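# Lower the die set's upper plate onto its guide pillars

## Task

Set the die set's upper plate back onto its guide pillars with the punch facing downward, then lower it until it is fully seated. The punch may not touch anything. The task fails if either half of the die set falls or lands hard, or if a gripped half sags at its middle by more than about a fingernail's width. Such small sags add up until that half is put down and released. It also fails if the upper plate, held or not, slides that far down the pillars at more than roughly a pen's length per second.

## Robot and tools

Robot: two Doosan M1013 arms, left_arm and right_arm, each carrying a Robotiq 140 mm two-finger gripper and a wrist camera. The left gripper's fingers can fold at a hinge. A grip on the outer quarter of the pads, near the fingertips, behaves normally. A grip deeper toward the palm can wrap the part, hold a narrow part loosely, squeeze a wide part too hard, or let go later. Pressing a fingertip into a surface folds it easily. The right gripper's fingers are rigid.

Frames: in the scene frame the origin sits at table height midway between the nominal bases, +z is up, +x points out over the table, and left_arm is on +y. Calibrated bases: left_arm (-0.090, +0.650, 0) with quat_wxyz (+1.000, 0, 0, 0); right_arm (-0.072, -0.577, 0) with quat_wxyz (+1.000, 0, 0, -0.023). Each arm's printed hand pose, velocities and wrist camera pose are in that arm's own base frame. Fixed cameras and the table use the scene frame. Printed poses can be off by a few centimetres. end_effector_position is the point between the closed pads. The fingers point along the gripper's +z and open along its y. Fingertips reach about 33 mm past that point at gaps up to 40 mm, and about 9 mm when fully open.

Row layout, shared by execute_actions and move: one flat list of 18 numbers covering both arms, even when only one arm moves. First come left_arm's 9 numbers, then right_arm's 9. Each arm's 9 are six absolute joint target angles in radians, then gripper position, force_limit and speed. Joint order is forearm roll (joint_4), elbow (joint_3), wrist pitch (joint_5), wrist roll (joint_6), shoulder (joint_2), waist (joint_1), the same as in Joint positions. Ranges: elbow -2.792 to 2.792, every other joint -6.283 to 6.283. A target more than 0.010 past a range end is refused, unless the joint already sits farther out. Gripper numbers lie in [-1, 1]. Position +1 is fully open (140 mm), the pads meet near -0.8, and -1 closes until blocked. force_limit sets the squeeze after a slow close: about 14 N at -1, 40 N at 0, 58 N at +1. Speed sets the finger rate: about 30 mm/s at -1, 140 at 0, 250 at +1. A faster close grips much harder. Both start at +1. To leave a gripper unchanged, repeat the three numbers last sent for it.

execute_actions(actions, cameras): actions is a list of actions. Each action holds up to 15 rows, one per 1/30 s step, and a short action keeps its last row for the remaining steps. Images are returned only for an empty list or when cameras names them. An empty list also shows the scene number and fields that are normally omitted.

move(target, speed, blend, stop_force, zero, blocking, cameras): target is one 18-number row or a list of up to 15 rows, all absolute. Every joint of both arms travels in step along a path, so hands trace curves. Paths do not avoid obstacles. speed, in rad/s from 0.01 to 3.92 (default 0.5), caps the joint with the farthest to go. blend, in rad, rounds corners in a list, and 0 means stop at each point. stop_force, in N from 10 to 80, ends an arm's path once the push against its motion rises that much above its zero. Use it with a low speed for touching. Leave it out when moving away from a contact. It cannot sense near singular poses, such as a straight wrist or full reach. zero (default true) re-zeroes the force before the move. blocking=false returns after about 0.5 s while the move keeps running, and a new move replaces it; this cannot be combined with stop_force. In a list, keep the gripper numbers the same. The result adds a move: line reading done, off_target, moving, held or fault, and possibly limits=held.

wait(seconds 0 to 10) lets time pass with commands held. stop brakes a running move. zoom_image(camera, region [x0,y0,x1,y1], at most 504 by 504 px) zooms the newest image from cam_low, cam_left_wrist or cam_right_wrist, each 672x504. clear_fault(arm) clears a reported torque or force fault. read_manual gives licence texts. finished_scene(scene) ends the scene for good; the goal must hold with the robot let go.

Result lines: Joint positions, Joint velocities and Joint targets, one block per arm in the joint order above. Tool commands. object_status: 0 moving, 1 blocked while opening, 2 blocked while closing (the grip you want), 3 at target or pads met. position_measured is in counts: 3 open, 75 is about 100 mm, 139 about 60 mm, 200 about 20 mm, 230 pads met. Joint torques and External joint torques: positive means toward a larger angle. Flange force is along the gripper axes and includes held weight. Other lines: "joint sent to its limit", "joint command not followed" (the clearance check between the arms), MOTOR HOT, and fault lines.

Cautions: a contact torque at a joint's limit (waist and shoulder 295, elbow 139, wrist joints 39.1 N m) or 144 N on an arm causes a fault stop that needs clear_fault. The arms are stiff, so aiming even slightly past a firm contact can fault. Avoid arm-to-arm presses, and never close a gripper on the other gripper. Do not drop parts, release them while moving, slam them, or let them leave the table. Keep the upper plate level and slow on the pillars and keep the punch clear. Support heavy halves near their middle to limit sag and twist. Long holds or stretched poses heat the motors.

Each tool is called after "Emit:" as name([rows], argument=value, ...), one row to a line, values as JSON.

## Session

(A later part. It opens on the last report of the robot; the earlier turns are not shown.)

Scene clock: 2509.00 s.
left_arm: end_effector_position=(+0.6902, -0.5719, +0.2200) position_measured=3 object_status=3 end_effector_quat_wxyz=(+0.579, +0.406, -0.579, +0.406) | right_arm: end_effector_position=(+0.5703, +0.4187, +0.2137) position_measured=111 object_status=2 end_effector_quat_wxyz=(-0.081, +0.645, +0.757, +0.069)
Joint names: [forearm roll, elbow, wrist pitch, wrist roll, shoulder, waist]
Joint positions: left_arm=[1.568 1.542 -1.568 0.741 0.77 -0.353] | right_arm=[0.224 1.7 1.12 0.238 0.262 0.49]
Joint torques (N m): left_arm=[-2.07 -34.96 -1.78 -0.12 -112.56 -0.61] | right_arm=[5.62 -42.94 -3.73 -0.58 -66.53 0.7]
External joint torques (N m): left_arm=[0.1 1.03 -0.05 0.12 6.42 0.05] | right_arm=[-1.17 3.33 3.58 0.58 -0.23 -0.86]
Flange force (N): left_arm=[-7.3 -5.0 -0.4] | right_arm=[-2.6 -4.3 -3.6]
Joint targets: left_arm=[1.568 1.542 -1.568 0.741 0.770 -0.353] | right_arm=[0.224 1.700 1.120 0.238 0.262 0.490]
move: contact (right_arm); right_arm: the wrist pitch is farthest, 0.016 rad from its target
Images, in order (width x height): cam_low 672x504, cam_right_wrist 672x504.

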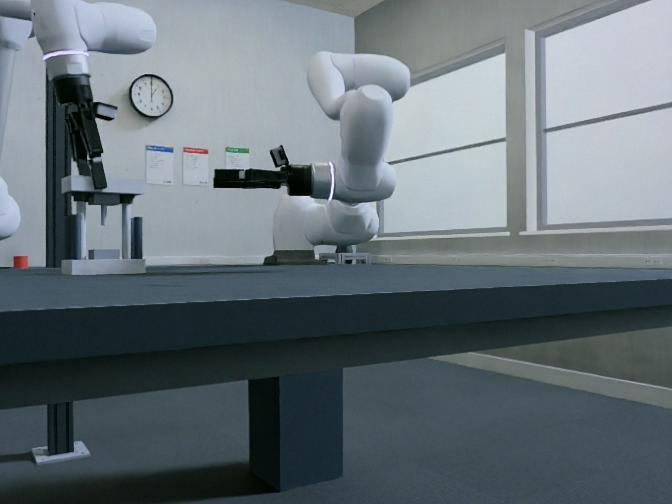

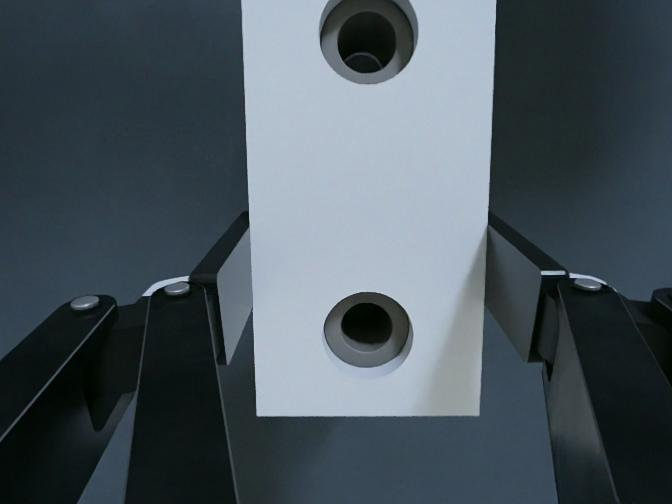

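Emit:
execute_actions([
  [[1.5682,1.5417,-1.5679,0.7411,0.7703,-0.3530,1,1,-1,0.2242,1.6998,1.1196,0.2384,0.2618,0.4900,-1,1,-1]],
  [[1.5682,1.5417,-1.5679,0.7411,0.7703,-0.3530,1,1,-1,0.2242,1.7004,1.11945,0.23855,0.26135,0.49015,-1,1,-1]],
  [[1.5682,1.5417,-1.5679,0.7411,0.7703,-0.3530,1,1,-1,0.2242,1.70055,1.11945,0.2383,0.26125,0.48987,-1,1,-1]],
  [[1.5682,1.5417,-1.5679,0.7411,0.7703,-0.3530,1,1,-1,0.2242,1.70067,1.11945,0.238,0.26115,0.4896,-1,1,-1]],
], cameras=["cam_right_wrist"])

Emit:
zoom_image(camera="cam_right_wrist", region=[310, 0, 430, 100])

Scene clock: 2527.63 s.
left_arm: end_effector_position=(+0.6902, -0.5719, +0.2200) position_measured=3 object_status=3 end_effector_quat_wxyz=(+0.579, +0.406, -0.579, +0.406) | right_arm: end_effector_position=(+0.5701, +0.4183, +0.2134) position_measured=111 object_status=2 end_effector_quat_wxyz=(-0.081, +0.645, +0.757, +0.069)
Joint names: [forearm roll, elbow, wrist pitch, wrist roll, shoulder, waist]
Joint positions: left_arm=[1.568 1.542 -1.568 0.741 0.77 -0.353] | right_arm=[0.224 1.701 1.119 0.238 0.261 0.49]
Joint torques (N m): left_arm=[-2.1 -34.92 -1.79 -0.07 -112.56 -0.61] | right_arm=[0.89 -36.81 0.25 -0.32 -67.7 -8.48]
External joint torques (N m): left_arm=[0.1 1.11 -0.04 0.07 6.8 0.54] | right_arm=[3.54 -2.58 -0.4 0.32 1.49 8.5]
External joint torques at the end of the 1st action: left_arm=[0.04 0.84 -0.05 0.06 5.97 0.61] | right_arm=[0.36 0.73 4.32 0.56 -5.79 2.76]
External joint torques at the end of the 2nd action: left_arm=[0.12 1.03 -0.05 0.06 6.42 0.28] | right_arm=[0.76 -1.83 0.33 0.47 -0.32 2.95]
External joint torques at the end of the 3rd action: left_arm=[0.04 0.81 -0.05 0.08 5.86 0.87] | right_arm=[1.91 -2.15 -0.13 0.34 0.92 5.99]
Flange force (N): left_arm=[-7.7 -5.3 -1.0] | right_arm=[14.6 2.3 2.4]
Flange force at the end of the 1st action (N): left_arm=[-6.7 -5.0 -1.0] | right_arm=[2.5 -8.7 -10.0]
Flange force at the end of the 2nd action (N): left_arm=[-7.3 -5.1 -0.7] | right_arm=[6.3 1.5 -1.6]
Flange force at the end of the 3rd action (N): left_arm=[-6.6 -4.9 -1.3] | right_arm=[10.8 2.1 0.9]
Joint targets: left_arm=[1.568 1.542 -1.568 0.741 0.770 -0.353] | right_arm=[0.224 1.701 1.119 0.238 0.261 0.490]
Step readings (joint positions of left_arm | right_arm; steps 1 to 15: 1st action; 16 to 30: 2nd action; 31 to 45: 3rd action; 46 to 60: 4th action):
0: [1.568 1.542 -1.568 0.741 0.770 -0.353] | [0.224 1.700 1.120 0.238 0.262 0.490]
1: [1.568 1.542 -1.568 0.741 0.770 -0.353] | [0.224 1.700 1.120 0.238 0.262 0.490]
2: [1.568 1.542 -1.568 0.741 0.770 -0.353] | [0.224 1.700 1.120 0.238 0.262 0.490]
4: [1.568 1.542 -1.568 0.741 0.770 -0.353] | [0.224 1.700 1.120 0.238 0.262 0.490]
8: [1.568 1.542 -1.568 0.741 0.770 -0.353] | [0.224 1.700 1.120 0.238 0.262 0.490]
15: [1.568 1.542 -1.568 0.741 0.770 -0.353] | [0.224 1.700 1.120 0.238 0.262 0.490]
16: [1.568 1.542 -1.568 0.741 0.770 -0.353] | [0.224 1.700 1.120 0.238 0.262 0.490]
17: [1.568 1.542 -1.568 0.741 0.770 -0.353] | [0.224 1.700 1.120 0.238 0.262 0.490]
19: [1.568 1.542 -1.568 0.741 0.770 -0.353] | [0.224 1.700 1.119 0.238 0.262 0.490]
23: [1.568 1.542 -1.568 0.741 0.770 -0.353] | [0.224 1.700 1.119 0.239 0.262 0.490]
30: [1.568 1.542 -1.568 0.741 0.770 -0.353] | [0.224 1.700 1.119 0.239 0.261 0.490]
31: [1.568 1.542 -1.568 0.741 0.770 -0.353] | [0.224 1.700 1.119 0.239 0.261 0.490]
32: [1.568 1.542 -1.568 0.741 0.770 -0.353] | [0.224 1.700 1.119 0.239 0.261 0.490]
34: [1.568 1.542 -1.568 0.741 0.770 -0.353] | [0.224 1.701 1.119 0.239 0.261 0.490]
38: [1.568 1.542 -1.568 0.741 0.770 -0.353] | [0.224 1.701 1.119 0.239 0.261 0.490]
45: [1.568 1.542 -1.568 0.741 0.770 -0.353] | [0.224 1.701 1.119 0.238 0.261 0.490]
46: [1.568 1.542 -1.568 0.741 0.770 -0.353] | [0.224 1.701 1.119 0.238 0.261 0.490]
47: [1.568 1.542 -1.568 0.741 0.770 -0.353] | [0.224 1.701 1.119 0.238 0.261 0.490]
49: [1.568 1.542 -1.568 0.741 0.770 -0.353] | [0.224 1.701 1.119 0.238 0.261 0.490]
53: [1.568 1.542 -1.568 0.741 0.770 -0.353] | [0.224 1.701 1.119 0.238 0.261 0.490]
60: [1.568 1.542 -1.568 0.741 0.770 -0.353] | [0.224 1.701 1.119 0.238 0.261 0.490]
Images, in order (width x height): cam_right_wrist 672x504.

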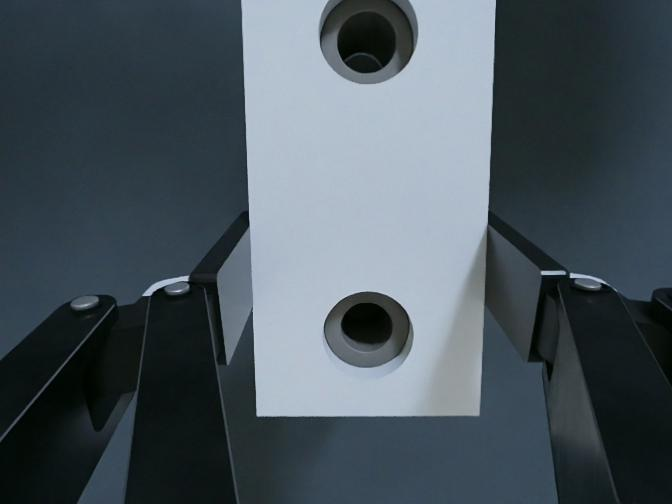

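Scaled by 4.200 from the camera's 672x504 image, which has a finer 960x720 frame.

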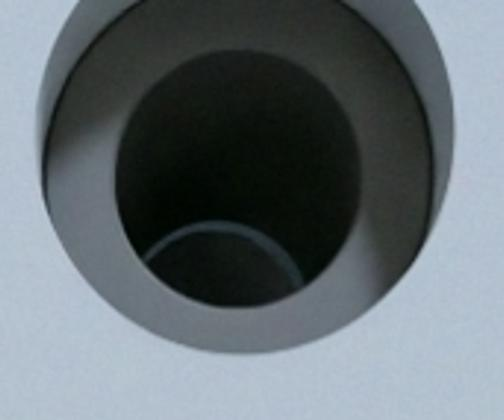

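Emit:
execute_actions([
  [[1.5682,1.5417,-1.5679,0.7411,0.7703,-0.3530,1,1,-1,0.2242,1.7004,1.11945,0.23865,0.2614,0.49025,-1,1,-1]],
  [[1.5682,1.5417,-1.5679,0.7411,0.7703,-0.3530,1,1,-1,0.2243,1.70075,1.11893,0.23865,0.26158,0.49025,-1,1,-1]],
  [[1.5682,1.5417,-1.5679,0.7411,0.7703,-0.3530,1,1,-1,0.2243,1.7011,1.1184,0.23865,0.26176,0.49025,-1,1,-1]],
], cameras=["cam_right_wrist"])

Emit:
zoom_image(camera="cam_right_wrist", region=[310, 0, 430, 100])

Scene clock: 2543.03 s.
left_arm: end_effector_position=(+0.6902, -0.5719, +0.2200) position_measured=3 object_status=3 end_effector_quat_wxyz=(+0.579, +0.406, -0.579, +0.406) | right_arm: end_effector_position=(+0.5699, +0.4187, +0.2128) position_measured=111 object_status=2 end_effector_quat_wxyz=(-0.081, +0.645, +0.757, +0.069)
Joint names: [forearm roll, elbow, wrist pitch, wrist roll, shoulder, waist]
Joint positions: left_arm=[1.568 1.542 -1.568 0.741 0.77 -0.353] | right_arm=[0.224 1.701 1.118 0.239 0.262 0.49]
Joint torques (N m): left_arm=[-2.05 -34.97 -1.79 -0.04 -112.48 -0.71] | right_arm=[1.81 -26.94 -0.91 -0.46 -51.09 -4.77]
External joint torques (N m): left_arm=[0.02 0.74 -0.06 0.04 5.21 1.08] | right_arm=[2.63 -12.51 0.76 0.46 -15.36 4.86]
External joint torques at the end of the 1st action: left_arm=[0.08 0.99 -0.06 0.07 5.99 0.11] | right_arm=[0.44 -2.28 -0.05 0.29 0.58 2.09]
External joint torques at the end of the 2nd action: left_arm=[0.1 1.02 -0.04 0.05 6.6 0.51] | right_arm=[1.12 -8.01 1.07 0.47 -9.87 2.76]
Flange force (N): left_arm=[-5.9 -4.4 -1.5] | right_arm=[12.7 -0.7 -22.4]
Flange force at the end of the 1st action (N): left_arm=[-6.8 -4.6 -0.4] | right_arm=[5.6 3.8 -1.0]
Flange force at the end of the 2nd action (N): left_arm=[-7.5 -5.3 -0.9] | right_arm=[8.1 -0.1 -15.6]
Joint targets: left_arm=[1.568 1.542 -1.568 0.741 0.770 -0.353] | right_arm=[0.224 1.701 1.118 0.239 0.262 0.490]
Step readings (joint positions of left_arm | right_arm; steps 1 to 15: 1st action; 16 to 30: 2nd action; 31 to 45: 3rd action):
0: [1.568 1.542 -1.568 0.741 0.770 -0.353] | [0.224 1.701 1.119 0.238 0.261 0.490]
1: [1.568 1.542 -1.568 0.741 0.770 -0.353] | [0.224 1.701 1.119 0.238 0.261 0.490]
2: [1.568 1.542 -1.568 0.741 0.770 -0.353] | [0.224 1.701 1.119 0.238 0.261 0.490]
4: [1.568 1.542 -1.568 0.741 0.770 -0.353] | [0.224 1.701 1.119 0.238 0.261 0.490]
8: [1.568 1.542 -1.568 0.741 0.770 -0.353] | [0.224 1.701 1.119 0.238 0.261 0.490]
15: [1.568 1.542 -1.568 0.741 0.770 -0.353] | [0.224 1.700 1.119 0.239 0.261 0.490]
16: [1.568 1.542 -1.568 0.741 0.770 -0.353] | [0.224 1.700 1.119 0.239 0.261 0.490]
17: [1.568 1.542 -1.568 0.741 0.770 -0.353] | [0.224 1.700 1.119 0.239 0.261 0.490]
19: [1.568 1.542 -1.568 0.741 0.770 -0.353] | [0.224 1.700 1.119 0.239 0.262 0.490]
23: [1.568 1.542 -1.568 0.741 0.770 -0.353] | [0.224 1.701 1.119 0.239 0.262 0.490]
30: [1.568 1.542 -1.568 0.741 0.770 -0.353] | [0.224 1.701 1.119 0.239 0.262 0.490]
31: [1.568 1.542 -1.568 0.741 0.770 -0.353] | [0.224 1.701 1.119 0.239 0.262 0.490]
32: [1.568 1.542 -1.568 0.741 0.770 -0.353] | [0.224 1.701 1.119 0.239 0.262 0.490]
34: [1.568 1.542 -1.568 0.741 0.770 -0.353] | [0.224 1.701 1.118 0.239 0.262 0.490]
38: [1.568 1.542 -1.568 0.741 0.770 -0.353] | [0.224 1.701 1.118 0.239 0.262 0.490]
45: [1.568 1.542 -1.568 0.741 0.770 -0.353] | [0.224 1.701 1.118 0.239 0.262 0.490]
Images, in order (width x height): cam_right_wrist 672x504.

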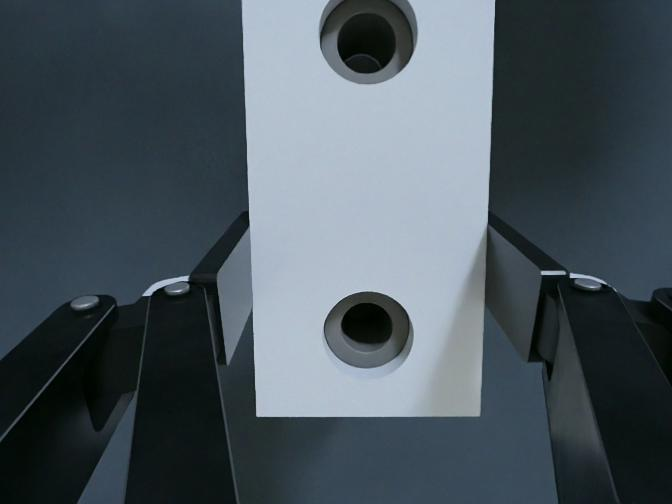

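Scaled by 4.200 from the camera's 672x504 image, which has a finer 960x720 frame.

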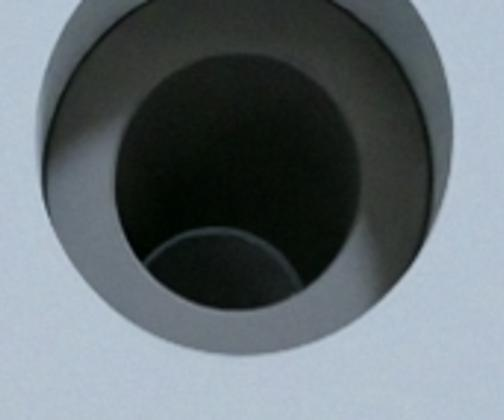

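Emit:
execute_actions([
  [[1.5682,1.5417,-1.5679,0.7411,0.7703,-0.3530,1,1,-1,0.2243,1.70085,1.1188,0.23865,0.26163,0.49025,-1,1,-1]],
  [[1.5682,1.5417,-1.5679,0.7411,0.7703,-0.3530,1,1,-1,0.2243,1.70118,1.1187,0.24075,0.26138,0.49035,-1,1,-1]],
  [[1.5682,1.5417,-1.5679,0.7411,0.7703,-0.3530,1,1,-1,0.2243,1.7015,1.1186,0.24285,0.26113,0.49045,-1,1,-1]],
  [[1.5682,1.5417,-1.5679,0.7411,0.7703,-0.3530,1,1,-1,0.2243,1.7018,1.1185,0.24495,0.26088,0.49055,-1,1,-1]],
], cameras=[])

Emit:
execute_actions([
  [[1.5682,1.5417,-1.5679,0.7411,0.7703,-0.3530,1,1,-1,0.2243,1.70085,1.1188,0.23865,0.26163,0.49025,-1,1,-1]],
  [[1.5682,1.5417,-1.5679,0.7411,0.7703,-0.3530,1,1,-1,0.2243,1.70052,1.1189,0.23655,0.26188,0.49015,-1,1,-1]],
  [[1.5682,1.5417,-1.5679,0.7411,0.7703,-0.3530,1,1,-1,0.2243,1.7002,1.119,0.23445,0.26213,0.49005,-1,1,-1]],
  [[1.5682,1.5417,-1.5679,0.7411,0.7703,-0.3530,1,1,-1,0.2243,1.6999,1.1191,0.23235,0.26238,0.48995,-1,1,-1]],
], cameras=["cam_right_wrist"])

Emit:
zoom_image(camera="cam_right_wrist", region=[310, 0, 430, 100])

Emit:
zoom_image(camera="cam_right_wrist", region=[310, 280, 430, 380])

Scene clock: 2562.80 s.
left_arm: end_effector_position=(+0.6902, -0.5719, +0.2200) position_measured=3 object_status=3 end_effector_quat_wxyz=(+0.579, +0.406, -0.579, +0.406) | right_arm: end_effector_position=(+0.5694, +0.4186, +0.2130) position_measured=111 object_status=2 end_effector_quat_wxyz=(-0.081, +0.647, +0.755, +0.069)
Joint names: [forearm roll, elbow, wrist pitch, wrist roll, shoulder, waist]
Joint positions: left_arm=[1.568 1.542 -1.568 0.741 0.77 -0.353] | right_arm=[0.224 1.702 1.119 0.245 0.261 0.491]
Joint torques (N m): left_arm=[-2.03 -35.05 -1.8 -0.09 -112.6 -0.6] | right_arm=[4.57 -27.07 4.51 0.23 -62.01 0.76]
External joint torques (N m): left_arm=[0.08 1.14 -0.04 0.09 6.47 0.03] | right_arm=[-0.13 -12.36 -4.66 -0.23 -4.57 -0.52]
External joint torques at the end of the 1st action: left_arm=[0.05 0.93 -0.02 0.03 6.03 0.7] | right_arm=[2.66 -11.31 0.35 0.4 -12.85 5.4]
External joint torques at the end of the 2nd action: left_arm=[0.04 1.01 -0.04 0.06 6.38 0.73] | right_arm=[2.09 -10.54 -2.29 -0.05 -5.94 4.98]
External joint torques at the end of the 3rd action: left_arm=[0.07 0.96 -0.03 0.05 6.03 0.43] | right_arm=[0.85 -11.79 -3.82 -0.08 -4.51 1.17]
Flange force (N): left_arm=[-7.4 -4.8 -0.3] | right_arm=[7.8 14.1 -7.2]
Flange force at the end of the 1st action (N): left_arm=[-6.8 -4.9 -1.1] | right_arm=[13.1 0.1 -18.6]
Flange force at the end of the 2nd action (N): left_arm=[-7.2 -5.1 -1.1] | right_arm=[13.5 7.3 -8.6]
Flange force at the end of the 3rd action (N): left_arm=[-6.8 -4.8 -0.8] | right_arm=[9.9 12.7 -7.4]
Joint targets: left_arm=[1.568 1.542 -1.568 0.741 0.770 -0.353] | right_arm=[0.224 1.702 1.119 0.245 0.261 0.491]
Step readings (joint positions of left_arm | right_arm; steps 1 to 15: 1st action; 16 to 30: 2nd action; 31 to 45: 3rd action; 46 to 60: 4th action):
0: [1.568 1.542 -1.568 0.741 0.770 -0.353] | [0.224 1.701 1.118 0.239 0.262 0.490]
1: [1.568 1.542 -1.568 0.741 0.770 -0.353] | [0.224 1.701 1.118 0.239 0.262 0.490]
2: [1.568 1.542 -1.568 0.741 0.770 -0.353] | [0.224 1.701 1.118 0.239 0.262 0.490]
4: [1.568 1.542 -1.568 0.741 0.770 -0.353] | [0.224 1.701 1.119 0.239 0.262 0.490]
8: [1.568 1.542 -1.568 0.741 0.770 -0.353] | [0.224 1.701 1.119 0.239 0.262 0.490]
15: [1.568 1.542 -1.568 0.741 0.770 -0.353] | [0.224 1.701 1.119 0.239 0.262 0.490]
16: [1.568 1.542 -1.568 0.741 0.770 -0.353] | [0.224 1.701 1.119 0.239 0.262 0.490]
17: [1.568 1.542 -1.568 0.741 0.770 -0.353] | [0.224 1.701 1.119 0.239 0.262 0.490]
19: [1.568 1.542 -1.568 0.741 0.770 -0.353] | [0.224 1.701 1.119 0.241 0.262 0.490]
23: [1.568 1.542 -1.568 0.741 0.770 -0.353] | [0.224 1.701 1.119 0.241 0.261 0.490]
30: [1.568 1.542 -1.568 0.741 0.770 -0.353] | [0.224 1.701 1.119 0.241 0.261 0.490]
31: [1.568 1.542 -1.568 0.741 0.770 -0.353] | [0.224 1.701 1.119 0.241 0.261 0.490]
32: [1.568 1.542 -1.568 0.741 0.770 -0.353] | [0.224 1.701 1.119 0.242 0.261 0.490]
34: [1.568 1.542 -1.568 0.741 0.770 -0.353] | [0.224 1.701 1.119 0.243 0.261 0.490]
38: [1.568 1.542 -1.568 0.741 0.770 -0.353] | [0.224 1.701 1.119 0.243 0.261 0.490]
45: [1.568 1.542 -1.568 0.741 0.770 -0.353] | [0.224 1.701 1.119 0.243 0.261 0.490]
46: [1.568 1.542 -1.568 0.741 0.770 -0.353] | [0.224 1.702 1.119 0.243 0.261 0.490]
47: [1.568 1.542 -1.568 0.741 0.770 -0.353] | [0.224 1.702 1.119 0.244 0.261 0.490]
49: [1.568 1.542 -1.568 0.741 0.770 -0.353] | [0.224 1.702 1.119 0.245 0.261 0.491]
53: [1.568 1.542 -1.568 0.741 0.770 -0.353] | [0.224 1.702 1.119 0.245 0.261 0.491]
60: [1.568 1.542 -1.568 0.741 0.770 -0.353] | [0.224 1.702 1.119 0.245 0.261 0.491]
No camera images: "cameras" was empty.

Scene clock: 2565.00 s.
left_arm: end_effector_position=(+0.6902, -0.5719, +0.2200) position_measured=3 object_status=3 end_effector_quat_wxyz=(+0.579, +0.406, -0.579, +0.406) | right_arm: end_effector_position=(+0.5704, +0.4187, +0.2130) position_measured=111 object_status=2 end_effector_quat_wxyz=(-0.081, +0.643, +0.759, +0.069)
Joint names: [forearm roll, elbow, wrist pitch, wrist roll, shoulder, waist]
Joint positions: left_arm=[1.568 1.542 -1.568 0.741 0.77 -0.353] | right_arm=[0.224 1.7 1.119 0.232 0.262 0.49]
Joint torques (N m): left_arm=[-2.09 -34.95 -1.79 -0.08 -112.88 -0.54] | right_arm=[1.94 -36.78 -5.42 -0.72 -54.45 -6.75]
External joint torques (N m): left_arm=[0.13 1.1 -0.04 0.07 6.96 0.2] | right_arm=[2.51 -2.7 5.27 0.71 -12.2 6.99]
External joint torques at the end of the 1st action: left_arm=[0.03 0.88 -0.03 0.06 5.89 0.56] | right_arm=[1.38 -6.23 1.2 0.61 -9.05 3.23]
External joint torques at the end of the 2nd action: left_arm=[0.01 0.88 -0.05 0.08 5.63 0.88] | right_arm=[2.42 -4.45 4.06 0.92 -11.54 6.19]
External joint torques at the end of the 3rd action: left_arm=[0.04 1.06 -0.04 0.09 6.16 0.44] | right_arm=[2.46 -2.89 5.03 0.75 -10.84 6.87]
Flange force (N): left_arm=[-7.9 -5.5 -0.6] | right_arm=[9.1 -13.0 -17.9]
Flange force at the end of the 1st action (N): left_arm=[-6.7 -4.8 -0.9] | right_arm=[7.6 -2.4 -13.4]
Flange force at the end of the 2nd action (N): left_arm=[-6.4 -4.5 -1.3] | right_arm=[10.0 -9.2 -17.3]
Flange force at the end of the 3rd action (N): left_arm=[-7.0 -4.6 -0.8] | right_arm=[9.7 -10.8 -16.7]
Joint targets: left_arm=[1.568 1.542 -1.568 0.741 0.770 -0.353] | right_arm=[0.224 1.700 1.119 0.232 0.262 0.490]
Step readings (joint positions of left_arm | right_arm; steps 1 to 15: 1st action; 16 to 30: 2nd action; 31 to 45: 3rd action; 46 to 60: 4th action):
0: [1.568 1.542 -1.568 0.741 0.770 -0.353] | [0.224 1.702 1.119 0.245 0.261 0.491]
1: [1.568 1.542 -1.568 0.741 0.770 -0.353] | [0.224 1.702 1.119 0.245 0.261 0.491]
2: [1.568 1.542 -1.568 0.741 0.770 -0.353] | [0.224 1.702 1.119 0.244 0.261 0.491]
4: [1.568 1.542 -1.568 0.741 0.770 -0.353] | [0.224 1.701 1.119 0.239 0.261 0.490]
8: [1.568 1.542 -1.568 0.741 0.770 -0.353] | [0.224 1.701 1.119 0.239 0.261 0.490]
15: [1.568 1.542 -1.568 0.741 0.770 -0.353] | [0.224 1.701 1.119 0.239 0.262 0.490]
16: [1.568 1.542 -1.568 0.741 0.770 -0.353] | [0.224 1.701 1.119 0.239 0.262 0.490]
17: [1.568 1.542 -1.568 0.741 0.770 -0.353] | [0.224 1.701 1.119 0.238 0.262 0.490]
19: [1.568 1.542 -1.568 0.741 0.770 -0.353] | [0.224 1.701 1.119 0.237 0.262 0.490]
23: [1.568 1.542 -1.568 0.741 0.770 -0.353] | [0.224 1.701 1.119 0.237 0.262 0.490]
30: [1.568 1.542 -1.568 0.741 0.770 -0.353] | [0.224 1.701 1.119 0.237 0.262 0.490]
31: [1.568 1.542 -1.568 0.741 0.770 -0.353] | [0.224 1.701 1.119 0.237 0.262 0.490]
32: [1.568 1.542 -1.568 0.741 0.770 -0.353] | [0.224 1.700 1.119 0.236 0.262 0.490]
34: [1.568 1.542 -1.568 0.741 0.770 -0.353] | [0.224 1.700 1.119 0.234 0.262 0.490]
38: [1.568 1.542 -1.568 0.741 0.770 -0.353] | [0.224 1.700 1.119 0.234 0.262 0.490]
45: [1.568 1.542 -1.568 0.741 0.770 -0.353] | [0.224 1.700 1.119 0.234 0.262 0.490]
46: [1.568 1.542 -1.568 0.741 0.770 -0.353] | [0.224 1.700 1.119 0.234 0.262 0.490]
47: [1.568 1.542 -1.568 0.741 0.770 -0.353] | [0.224 1.700 1.119 0.234 0.262 0.490]
49: [1.568 1.542 -1.568 0.741 0.770 -0.353] | [0.224 1.700 1.119 0.232 0.262 0.490]
53: [1.568 1.542 -1.568 0.741 0.770 -0.353] | [0.224 1.700 1.119 0.232 0.262 0.490]
60: [1.568 1.542 -1.568 0.741 0.770 -0.353] | [0.224 1.700 1.119 0.232 0.262 0.490]
Images, in order (width x height): cam_right_wrist 672x504.

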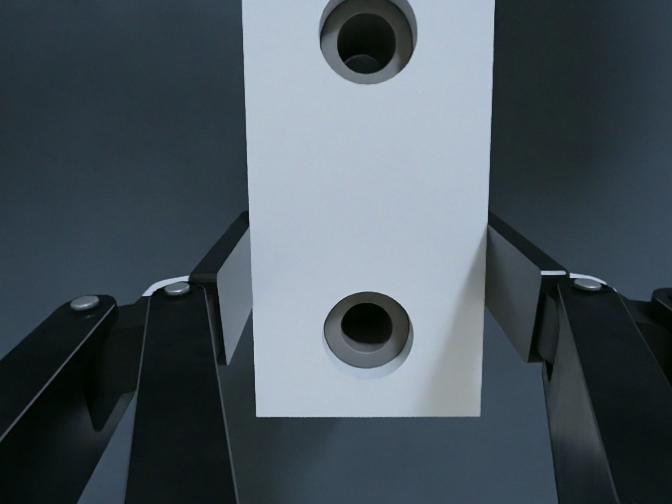

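Scaled by 4.200 from the camera's 672x504 image, which has a finer 960x720 frame.

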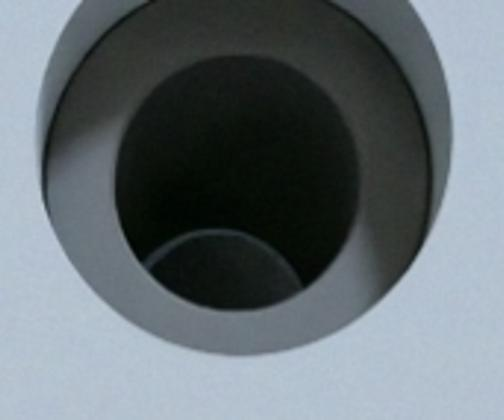

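Scaled by 4.200 from the camera's 672x504 image, which has a finer 960x720 frame.

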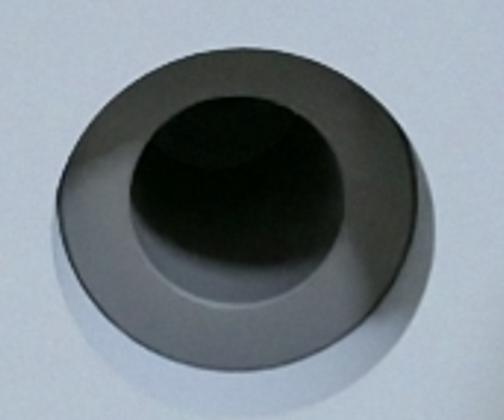

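Emit:
move([
  [1.5682,1.5417,-1.5679,0.7411,0.7703,-0.3530,1,1,-1,0.2233,1.6933,1.1305,0.23865,0.25765,0.49025,-1,1,-1],
  [1.5682,1.5417,-1.5679,0.7411,0.7703,-0.3530,1,1,-1,0.2680,1.7068,1.1179,0.1993,0.2497,0.4704,-1,1,-1],
], speed=0.06, cameras=["all"])

Emit:
zoom_image(camera="cam_low", region=[65, 180, 105, 220])

Emit:
zoom_image(camera="cam_low", region=[105, 180, 145, 220])

Emit:
zoom_image(camera="cam_left_wrist", region=[295, 180, 345, 230])

Emit:
zoom_image(camera="cam_left_wrist", region=[345, 190, 415, 260])

Emit:
zoom_image(camera="cam_right_wrist", region=[310, 280, 430, 380])

Scene clock: 2608.87 s.
left_arm: end_effector_position=(+0.6902, -0.5719, +0.2200) position_measured=3 object_status=3 end_effector_quat_wxyz=(+0.579, +0.406, -0.579, +0.406) | right_arm: end_effector_position=(+0.5702, +0.4175, +0.2211) position_measured=111 object_status=2 end_effector_quat_wxyz=(-0.095, +0.643, +0.756, +0.083)
Joint names: [forearm roll, elbow, wrist pitch, wrist roll, shoulder, waist]
Joint positions: left_arm=[1.568 1.542 -1.568 0.741 0.77 -0.353] | right_arm=[0.268 1.707 1.118 0.199 0.25 0.47]
Joint torques (N m): left_arm=[-2.06 -34.91 -1.76 -0.06 -112.62 -0.54] | right_arm=[5.76 -48.61 -0.49 -0.35 -79.44 -1.14]
External joint torques (N m): left_arm=[0.08 0.81 -0.09 0.06 5.85 0.24] | right_arm=[-1.26 9.08 0.34 0.35 14.11 1.27]
Flange force (N): left_arm=[-6.6 -4.9 -0.6] | right_arm=[-1.0 2.8 18.3]
Joint targets: left_arm=[1.568 1.542 -1.568 0.741 0.770 -0.353] | right_arm=[0.268 1.707 1.118 0.199 0.250 0.470]
move: done

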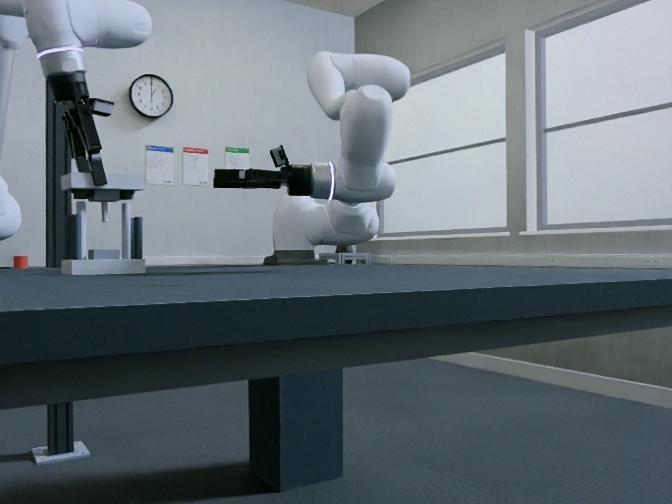

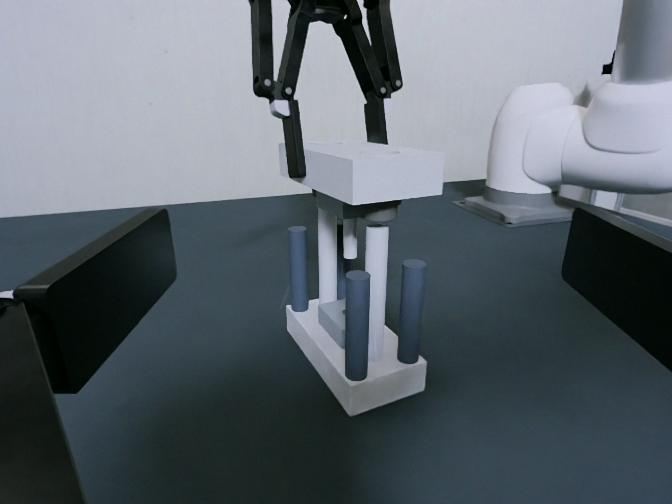

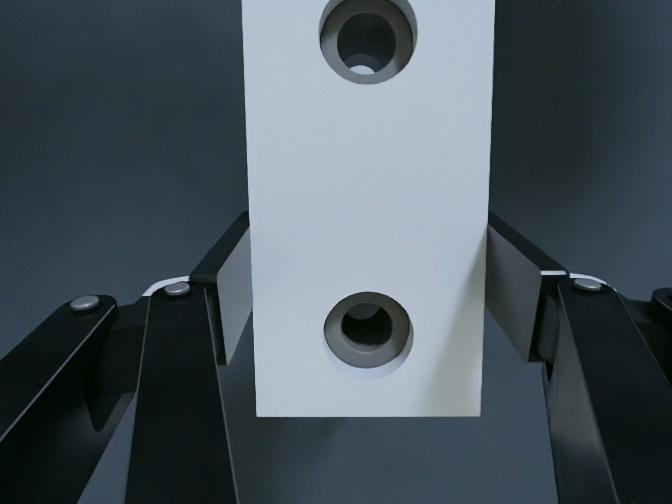

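Scaled by 12.600 from the camera's 672x504 image, which has a finer 960x720 frame.

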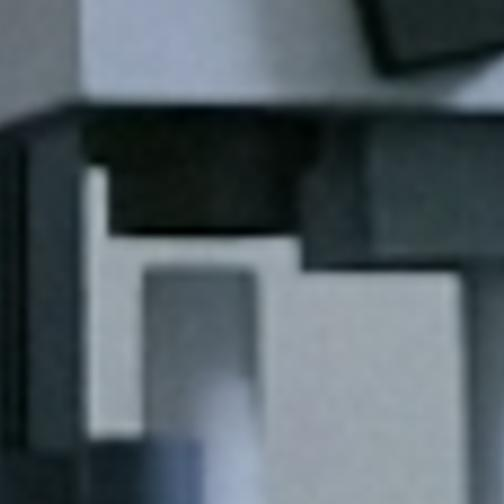

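Scaled by 12.600 from the camera's 672x504 image, which has a finer 960x720 frame.

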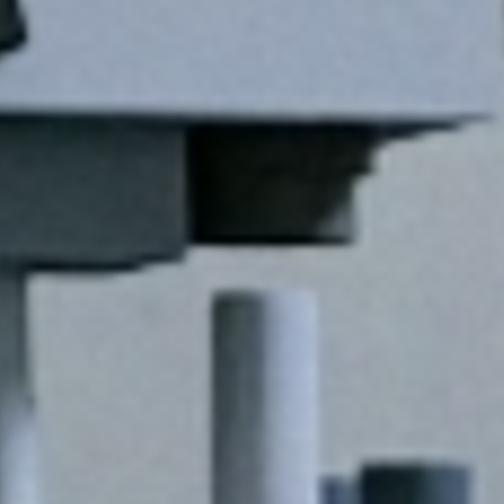

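Scaled by 10.080 from the camera's 672x504 image, which has a finer 960x720 frame.

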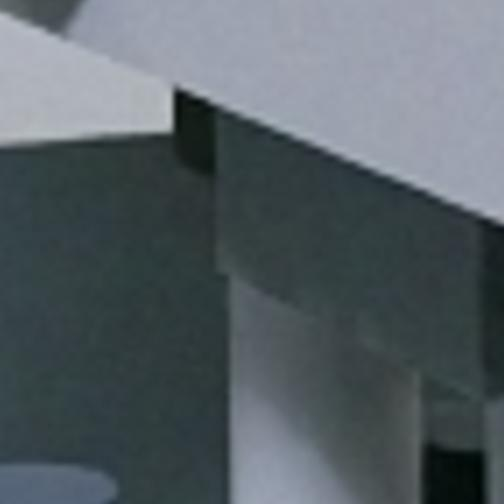

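Scaled by 7.200 from the camera's 672x504 image, which has a finer 960x720 frame.

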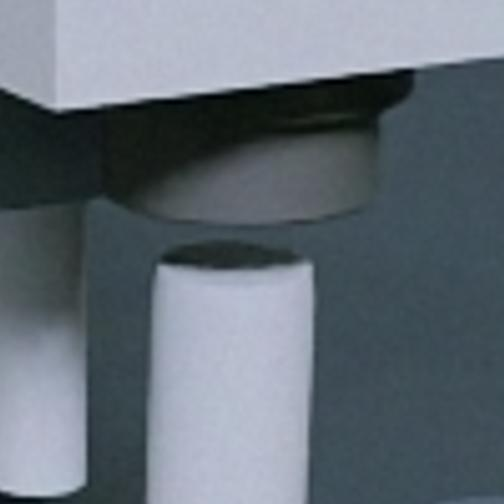

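Scaled by 4.200 from the camera's 672x504 image, which has a finer 960x720 frame.

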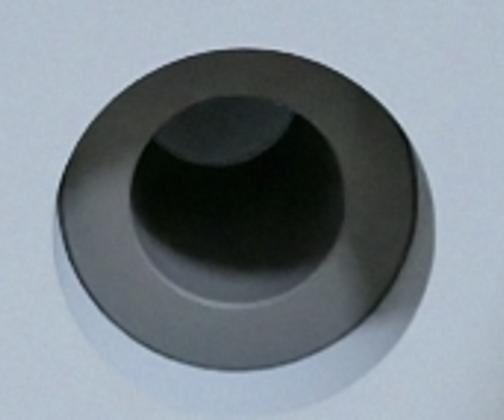

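Emit:
move(target=[1.5682,1.5417,-1.5679,0.7411,0.7703,-0.3530,1,1,-1,0.2705,1.7260,1.0884,0.1993,0.2599,0.4704,-1,1,-1], speed=0.015, stop_force=10, cameras=["cam_right_wrist","cam_low"])

Emit:
zoom_image(camera="cam_right_wrist", region=[310, 280, 430, 380])

Emit:
zoom_image(camera="cam_right_wrist", region=[310, 0, 430, 100])

Emit:
zoom_image(camera="cam_low", region=[65, 180, 145, 220])

Scene clock: 2626.97 s.
left_arm: end_effector_position=(+0.6902, -0.5719, +0.2200) position_measured=3 object_status=3 end_effector_quat_wxyz=(+0.579, +0.406, -0.579, +0.406) | right_arm: end_effector_position=(+0.5704, +0.4174, +0.2156) position_measured=111 object_status=2 end_effector_quat_wxyz=(-0.095, +0.644, +0.755, +0.083)
Joint names: [forearm roll, elbow, wrist pitch, wrist roll, shoulder, waist]
Joint positions: left_arm=[1.568 1.542 -1.568 0.741 0.77 -0.353] | right_arm=[0.269 1.713 1.108 0.199 0.253 0.47]
Joint torques (N m): left_arm=[-2.07 -35.01 -1.8 0 -112.69 -0.58] | right_arm=[4.86 -40.07 -0.82 -0.31 -67.96 -1.58]
External joint torques (N m): left_arm=[0.07 0.81 -0.05 0 5.54 0.45] | right_arm=[-0.37 0.57 0.66 0.31 2.17 1.57]
Flange force (N): left_arm=[-6.2 -4.6 -0.8] | right_arm=[3.1 1.6 1.5]
Joint targets: left_arm=[1.568 1.542 -1.568 0.741 0.770 -0.353] | right_arm=[0.269 1.713 1.108 0.199 0.253 0.470]
move: contact (right_arm); right_arm: the wrist pitch is farthest, 0.020 rad from its target
Images, in order (width x height): cam_low 672x504, cam_right_wrist 672x504.

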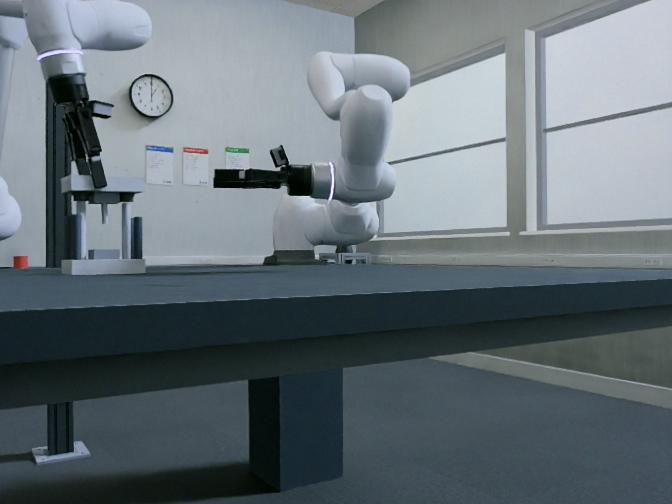

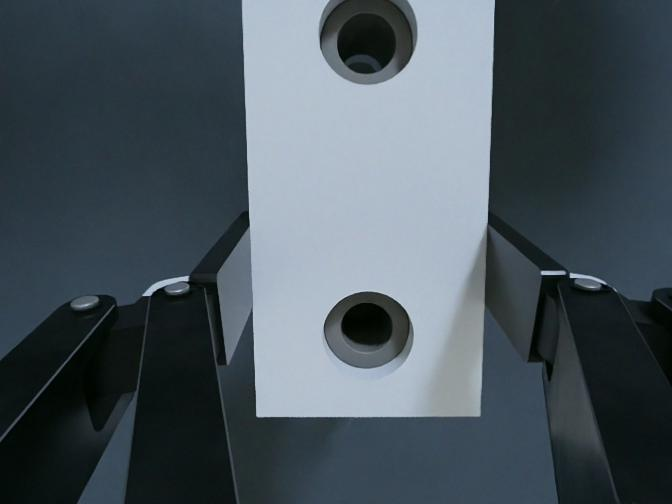

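Scaled by 4.200 from the camera's 672x504 image, which has a finer 960x720 frame.

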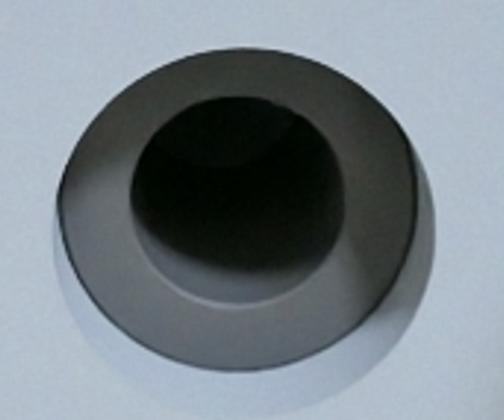

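Scaled by 4.200 from the camera's 672x504 image, which has a finer 960x720 frame.

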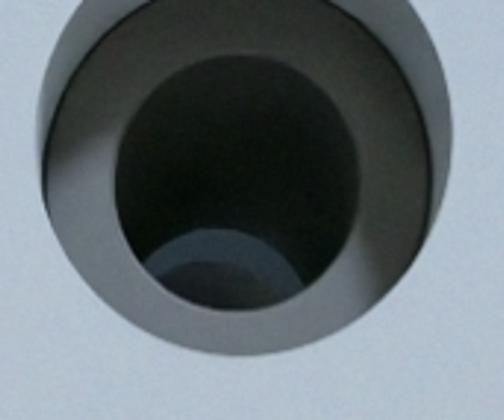

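Scaled by 6.300 from the camera's 672x504 image, which has a finer 960x720 frame.

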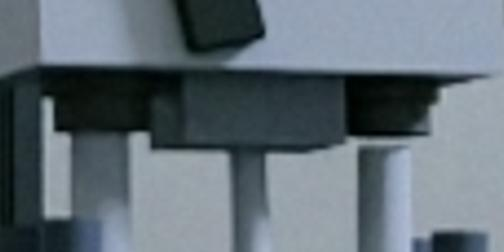

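Emit:
execute_actions([
  [[1.5682,1.5417,-1.5679,0.7411,0.7703,-0.3530,1,1,-1,0.2689,1.71385,1.1071,0.1993,0.25344,0.4704,-1,1,-1]],
  [[1.5682,1.5417,-1.5679,0.7411,0.7703,-0.3530,1,1,-1,0.2689,1.71365,1.1071,0.1997,0.25359,0.47082,-1,1,-1]],
  [[1.5682,1.5417,-1.5679,0.7411,0.7703,-0.3530,1,1,-1,0.2689,1.71405,1.1071,0.1989,0.25329,0.46998,-1,1,-1]],
  [[1.5682,1.5417,-1.5679,0.7411,0.7703,-0.3530,1,1,-1,0.2689,1.71325,1.10725,0.19945,0.25389,0.47025,-1,1,-1]],
  [[1.5682,1.5417,-1.5679,0.7411,0.7703,-0.3530,1,1,-1,0.2689,1.71445,1.10695,0.19915,0.25299,0.47055,-1,1,-1]],
], cameras=["cam_right_wrist"])

Emit:
zoom_image(camera="cam_right_wrist", region=[310, 280, 430, 380])

Emit:
zoom_image(camera="cam_right_wrist", region=[310, 0, 430, 100])

Scene clock: 2648.43 s.
left_arm: end_effector_position=(+0.6902, -0.5719, +0.2200) position_measured=3 object_status=3 end_effector_quat_wxyz=(+0.579, +0.406, -0.579, +0.406) | right_arm: end_effector_position=(+0.5700, +0.4173, +0.2149) position_measured=111 object_status=2 end_effector_quat_wxyz=(-0.095, +0.644, +0.755, +0.083)
Joint names: [forearm roll, elbow, wrist pitch, wrist roll, shoulder, waist]
Joint positions: left_arm=[1.568 1.542 -1.568 0.741 0.77 -0.353] | right_arm=[0.269 1.714 1.107 0.199 0.253 0.471]
Joint torques (N m): left_arm=[-2.04 -34.96 -1.78 -0.08 -112.61 -0.62] | right_arm=[6.66 -45.42 1.31 0 -79.32 2.37]
External joint torques (N m): left_arm=[0.05 0.99 -0.06 0.08 6.25 0.61] | right_arm=[-2.19 6.04 -1.47 0 14.07 -2.34]
External joint torques at the end of the 1st action: left_arm=[0.06 1.02 -0.02 0.05 6.27 0.02] | right_arm=[-3.32 9.03 0.49 0.28 13.66 -3.56]
External joint torques at the end of the 2nd action: left_arm=[0.06 0.95 -0.04 0.07 5.91 0.91] | right_arm=[-4.14 9.17 0.63 0.29 13.03 -4.9]
External joint torques at the end of the 3rd action: left_arm=[0.06 1.11 -0.03 0.09 6.79 0.56] | right_arm=[-1.21 8.52 0.31 0.37 14.43 0.63]
External joint torques at the end of the 4th action: left_arm=[0.12 1.21 -0.03 0.08 7 0.27] | right_arm=[-1.34 12.15 2.98 0.52 12.86 1.22]
Flange force (N): left_arm=[-7.1 -4.9 -1.0] | right_arm=[-3.9 9.1 17.2]
Flange force at the end of the 1st action (N): left_arm=[-7.1 -4.9 -0.3] | right_arm=[-7.5 4.5 15.6]
Flange force at the end of the 2nd action (N): left_arm=[-6.7 -4.6 -1.3] | right_arm=[-9.5 4.1 14.4]
Flange force at the end of the 3rd action (N): left_arm=[-7.7 -5.3 -0.9] | right_arm=[-1.2 4.4 17.9]
Flange force at the end of the 4th action (N): left_arm=[-8.0 -5.3 -0.6] | right_arm=[-3.6 -3.3 15.7]
Joint targets: left_arm=[1.568 1.542 -1.568 0.741 0.770 -0.353] | right_arm=[0.269 1.714 1.107 0.199 0.253 0.471]
Step readings (joint positions of left_arm | right_arm; steps 1 to 15: 1st action; 16 to 30: 2nd action; 31 to 45: 3rd action; 46 to 60: 4th action; 61 to 75: 5th action):
0: [1.568 1.542 -1.568 0.741 0.770 -0.353] | [0.269 1.713 1.108 0.199 0.253 0.470]
1: [1.568 1.542 -1.568 0.741 0.770 -0.353] | [0.269 1.713 1.108 0.199 0.253 0.470]
2: [1.568 1.542 -1.568 0.741 0.770 -0.353] | [0.269 1.713 1.108 0.199 0.253 0.470]
4: [1.568 1.542 -1.568 0.741 0.770 -0.353] | [0.269 1.714 1.107 0.199 0.253 0.470]
8: [1.568 1.542 -1.568 0.741 0.770 -0.353] | [0.269 1.714 1.107 0.199 0.254 0.470]
15: [1.568 1.542 -1.568 0.741 0.770 -0.353] | [0.269 1.714 1.107 0.199 0.254 0.470]
16: [1.568 1.542 -1.568 0.741 0.770 -0.353] | [0.269 1.714 1.107 0.199 0.254 0.470]
17: [1.568 1.542 -1.568 0.741 0.770 -0.353] | [0.269 1.714 1.107 0.199 0.254 0.470]
19: [1.568 1.542 -1.568 0.741 0.770 -0.353] | [0.269 1.714 1.107 0.199 0.254 0.471]
23: [1.568 1.542 -1.568 0.741 0.770 -0.353] | [0.269 1.714 1.107 0.200 0.254 0.471]
30: [1.568 1.542 -1.568 0.741 0.770 -0.353] | [0.269 1.714 1.107 0.200 0.254 0.471]
31: [1.568 1.542 -1.568 0.741 0.770 -0.353] | [0.269 1.714 1.107 0.200 0.254 0.471]
32: [1.568 1.542 -1.568 0.741 0.770 -0.353] | [0.269 1.714 1.107 0.200 0.254 0.471]
34: [1.568 1.542 -1.568 0.741 0.770 -0.353] | [0.269 1.714 1.107 0.200 0.253 0.470]
38: [1.568 1.542 -1.568 0.741 0.770 -0.353] | [0.269 1.714 1.107 0.199 0.253 0.470]
45: [1.568 1.542 -1.568 0.741 0.770 -0.353] | [0.269 1.714 1.107 0.199 0.253 0.470]
46: [1.568 1.542 -1.568 0.741 0.770 -0.353] | [0.269 1.714 1.107 0.199 0.253 0.470]
47: [1.568 1.542 -1.568 0.741 0.770 -0.353] | [0.269 1.714 1.107 0.199 0.253 0.470]
49: [1.568 1.542 -1.568 0.741 0.770 -0.353] | [0.269 1.714 1.107 0.199 0.254 0.470]
53: [1.568 1.542 -1.568 0.741 0.770 -0.353] | [0.269 1.713 1.107 0.199 0.254 0.470]
60: [1.568 1.542 -1.568 0.741 0.770 -0.353] | [0.269 1.713 1.107 0.199 0.254 0.470]
61: [1.568 1.542 -1.568 0.741 0.770 -0.353] | [0.269 1.713 1.107 0.199 0.254 0.470]
62: [1.568 1.542 -1.568 0.741 0.770 -0.353] | [0.269 1.713 1.107 0.199 0.254 0.470]
64: [1.568 1.542 -1.568 0.741 0.770 -0.353] | [0.269 1.714 1.107 0.199 0.253 0.471]
68: [1.568 1.542 -1.568 0.741 0.770 -0.353] | [0.269 1.714 1.107 0.199 0.253 0.471]
75: [1.568 1.542 -1.568 0.741 0.770 -0.353] | [0.269 1.714 1.107 0.199 0.253 0.471]
Images, in order (width x height): cam_right_wrist 672x504.

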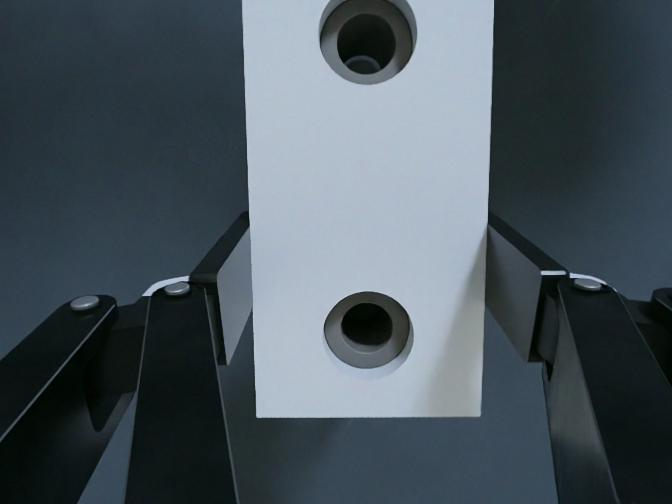

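Scaled by 4.200 from the camera's 672x504 image, which has a finer 960x720 frame.

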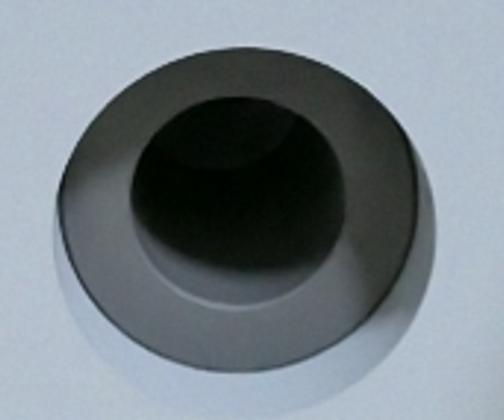

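Scaled by 4.200 from the camera's 672x504 image, which has a finer 960x720 frame.

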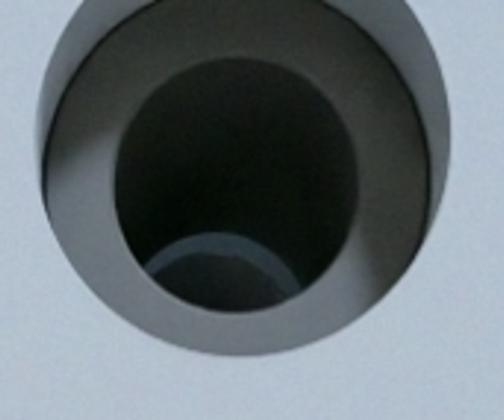

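Emit:
execute_actions([
  [[1.5682,1.5417,-1.5679,0.7411,0.7703,-0.3530,1,1,-1,0.2689,1.71405,1.1071,0.1989,0.25329,0.46998,-1,1,-1]],
  [[1.5682,1.5417,-1.5679,0.7411,0.7703,-0.3530,1,1,-1,0.2690,1.7146,1.10623,0.1989,0.25359,0.46998,-1,1,-1]],
  [[1.5682,1.5417,-1.5679,0.7411,0.7703,-0.3530,1,1,-1,0.2691,1.71515,1.10536,0.1989,0.2539,0.46998,-1,1,-1]],
  [[1.5682,1.5417,-1.5679,0.7411,0.7703,-0.3530,1,1,-1,0.2691,1.7157,1.1045,0.1989,0.2542,0.46998,-1,1,-1]],
], cameras=["cam_right_wrist"])

Emit:
zoom_image(camera="cam_right_wrist", region=[310, 0, 430, 100])

Scene clock: 2663.57 s.
left_arm: end_effector_position=(+0.6902, -0.5719, +0.2200) position_measured=3 object_status=3 end_effector_quat_wxyz=(+0.579, +0.406, -0.579, +0.406) | right_arm: end_effector_position=(+0.5705, +0.4170, +0.2134) position_measured=111 object_status=2 end_effector_quat_wxyz=(-0.095, +0.644, +0.754, +0.083)
Joint names: [forearm roll, elbow, wrist pitch, wrist roll, shoulder, waist]
Joint positions: left_arm=[1.568 1.542 -1.568 0.741 0.77 -0.353] | right_arm=[0.269 1.716 1.104 0.199 0.254 0.47]
Joint torques (N m): left_arm=[-2.06 -35.02 -1.8 -0.09 -112.76 -0.73] | right_arm=[0.29 -29.15 -3.54 -0.74 -47.88 -9.28]
External joint torques (N m): left_arm=[0.06 1.03 -0.04 0.09 6.32 0.8] | right_arm=[4.19 -10.24 3.39 0.74 -17.81 9.26]
External joint torques at the end of the 1st action: left_arm=[0.09 0.91 -0.03 0.02 6.17 0.1] | right_arm=[-1.03 8.33 0.34 0.17 13.72 1.16]
External joint torques at the end of the 2nd action: left_arm=[0.06 0.86 -0.06 0.04 5.94 0.6] | right_arm=[0.14 6.18 0.91 0.29 9.89 4.05]
External joint torques at the end of the 3rd action: left_arm=[0.09 0.92 -0.05 0.07 6.03 0.49] | right_arm=[1.3 -0.98 2.21 0.5 -2.69 4.28]
Flange force (N): left_arm=[-7.2 -4.9 -1.2] | right_arm=[17.4 -9.1 -24.3]
Flange force at the end of the 1st action (N): left_arm=[-6.9 -5.1 -0.4] | right_arm=[-0.9 3.6 17.4]
Flange force at the end of the 2nd action (N): left_arm=[-6.7 -4.9 -1.0] | right_arm=[3.9 1.1 12.9]
Flange force at the end of the 3rd action (N): left_arm=[-6.8 -4.8 -0.9] | right_arm=[6.9 -3.0 -4.9]
Joint targets: left_arm=[1.568 1.542 -1.568 0.741 0.770 -0.353] | right_arm=[0.269 1.716 1.105 0.199 0.254 0.470]
Step readings (joint positions of left_arm | right_arm; steps 1 to 15: 1st action; 16 to 30: 2nd action; 31 to 45: 3rd action; 46 to 60: 4th action):
0: [1.568 1.542 -1.568 0.741 0.770 -0.353] | [0.269 1.714 1.107 0.199 0.253 0.471]
1: [1.568 1.542 -1.568 0.741 0.770 -0.353] | [0.269 1.714 1.107 0.199 0.253 0.471]
2: [1.568 1.542 -1.568 0.741 0.770 -0.353] | [0.269 1.714 1.107 0.199 0.253 0.470]
4: [1.568 1.542 -1.568 0.741 0.770 -0.353] | [0.269 1.714 1.107 0.199 0.253 0.470]
8: [1.568 1.542 -1.568 0.741 0.770 -0.353] | [0.269 1.714 1.107 0.199 0.253 0.470]
15: [1.568 1.542 -1.568 0.741 0.770 -0.353] | [0.269 1.714 1.107 0.199 0.253 0.470]
16: [1.568 1.542 -1.568 0.741 0.770 -0.353] | [0.269 1.714 1.107 0.199 0.253 0.470]
17: [1.568 1.542 -1.568 0.741 0.770 -0.353] | [0.269 1.714 1.107 0.199 0.253 0.470]
19: [1.568 1.542 -1.568 0.741 0.770 -0.353] | [0.269 1.714 1.107 0.199 0.254 0.470]
23: [1.568 1.542 -1.568 0.741 0.770 -0.353] | [0.269 1.715 1.106 0.199 0.254 0.470]
30: [1.568 1.542 -1.568 0.741 0.770 -0.353] | [0.269 1.715 1.106 0.199 0.254 0.470]
31: [1.568 1.542 -1.568 0.741 0.770 -0.353] | [0.269 1.715 1.106 0.199 0.254 0.470]
32: [1.568 1.542 -1.568 0.741 0.770 -0.353] | [0.269 1.715 1.106 0.199 0.254 0.470]
34: [1.568 1.542 -1.568 0.741 0.770 -0.353] | [0.269 1.715 1.105 0.199 0.254 0.470]
38: [1.568 1.542 -1.568 0.741 0.770 -0.353] | [0.269 1.715 1.105 0.199 0.254 0.470]
45: [1.568 1.542 -1.568 0.741 0.770 -0.353] | [0.269 1.715 1.105 0.199 0.254 0.470]
46: [1.568 1.542 -1.568 0.741 0.770 -0.353] | [0.269 1.715 1.105 0.199 0.254 0.470]
47: [1.568 1.542 -1.568 0.741 0.770 -0.353] | [0.269 1.715 1.105 0.199 0.254 0.470]
49: [1.568 1.542 -1.568 0.741 0.770 -0.353] | [0.269 1.716 1.105 0.199 0.254 0.470]
53: [1.568 1.542 -1.568 0.741 0.770 -0.353] | [0.269 1.716 1.105 0.199 0.254 0.470]
60: [1.568 1.542 -1.568 0.741 0.770 -0.353] | [0.269 1.716 1.105 0.199 0.254 0.470]
Images, in order (width x height): cam_right_wrist 672x504.

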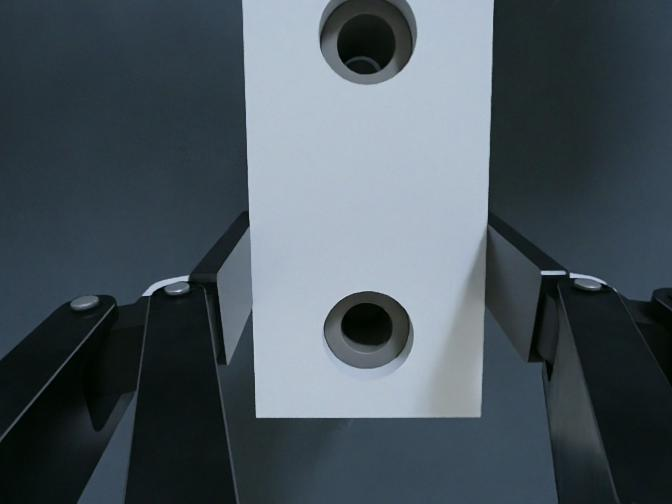

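Scaled by 4.200 from the camera's 672x504 image, which has a finer 960x720 frame.

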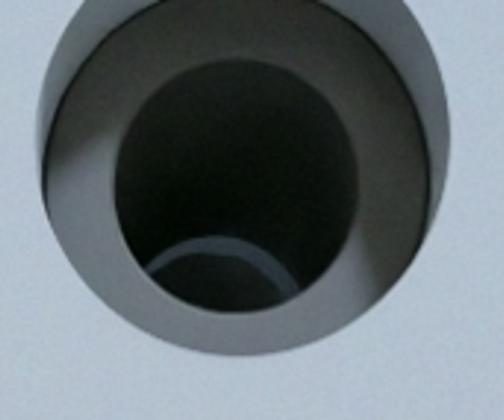

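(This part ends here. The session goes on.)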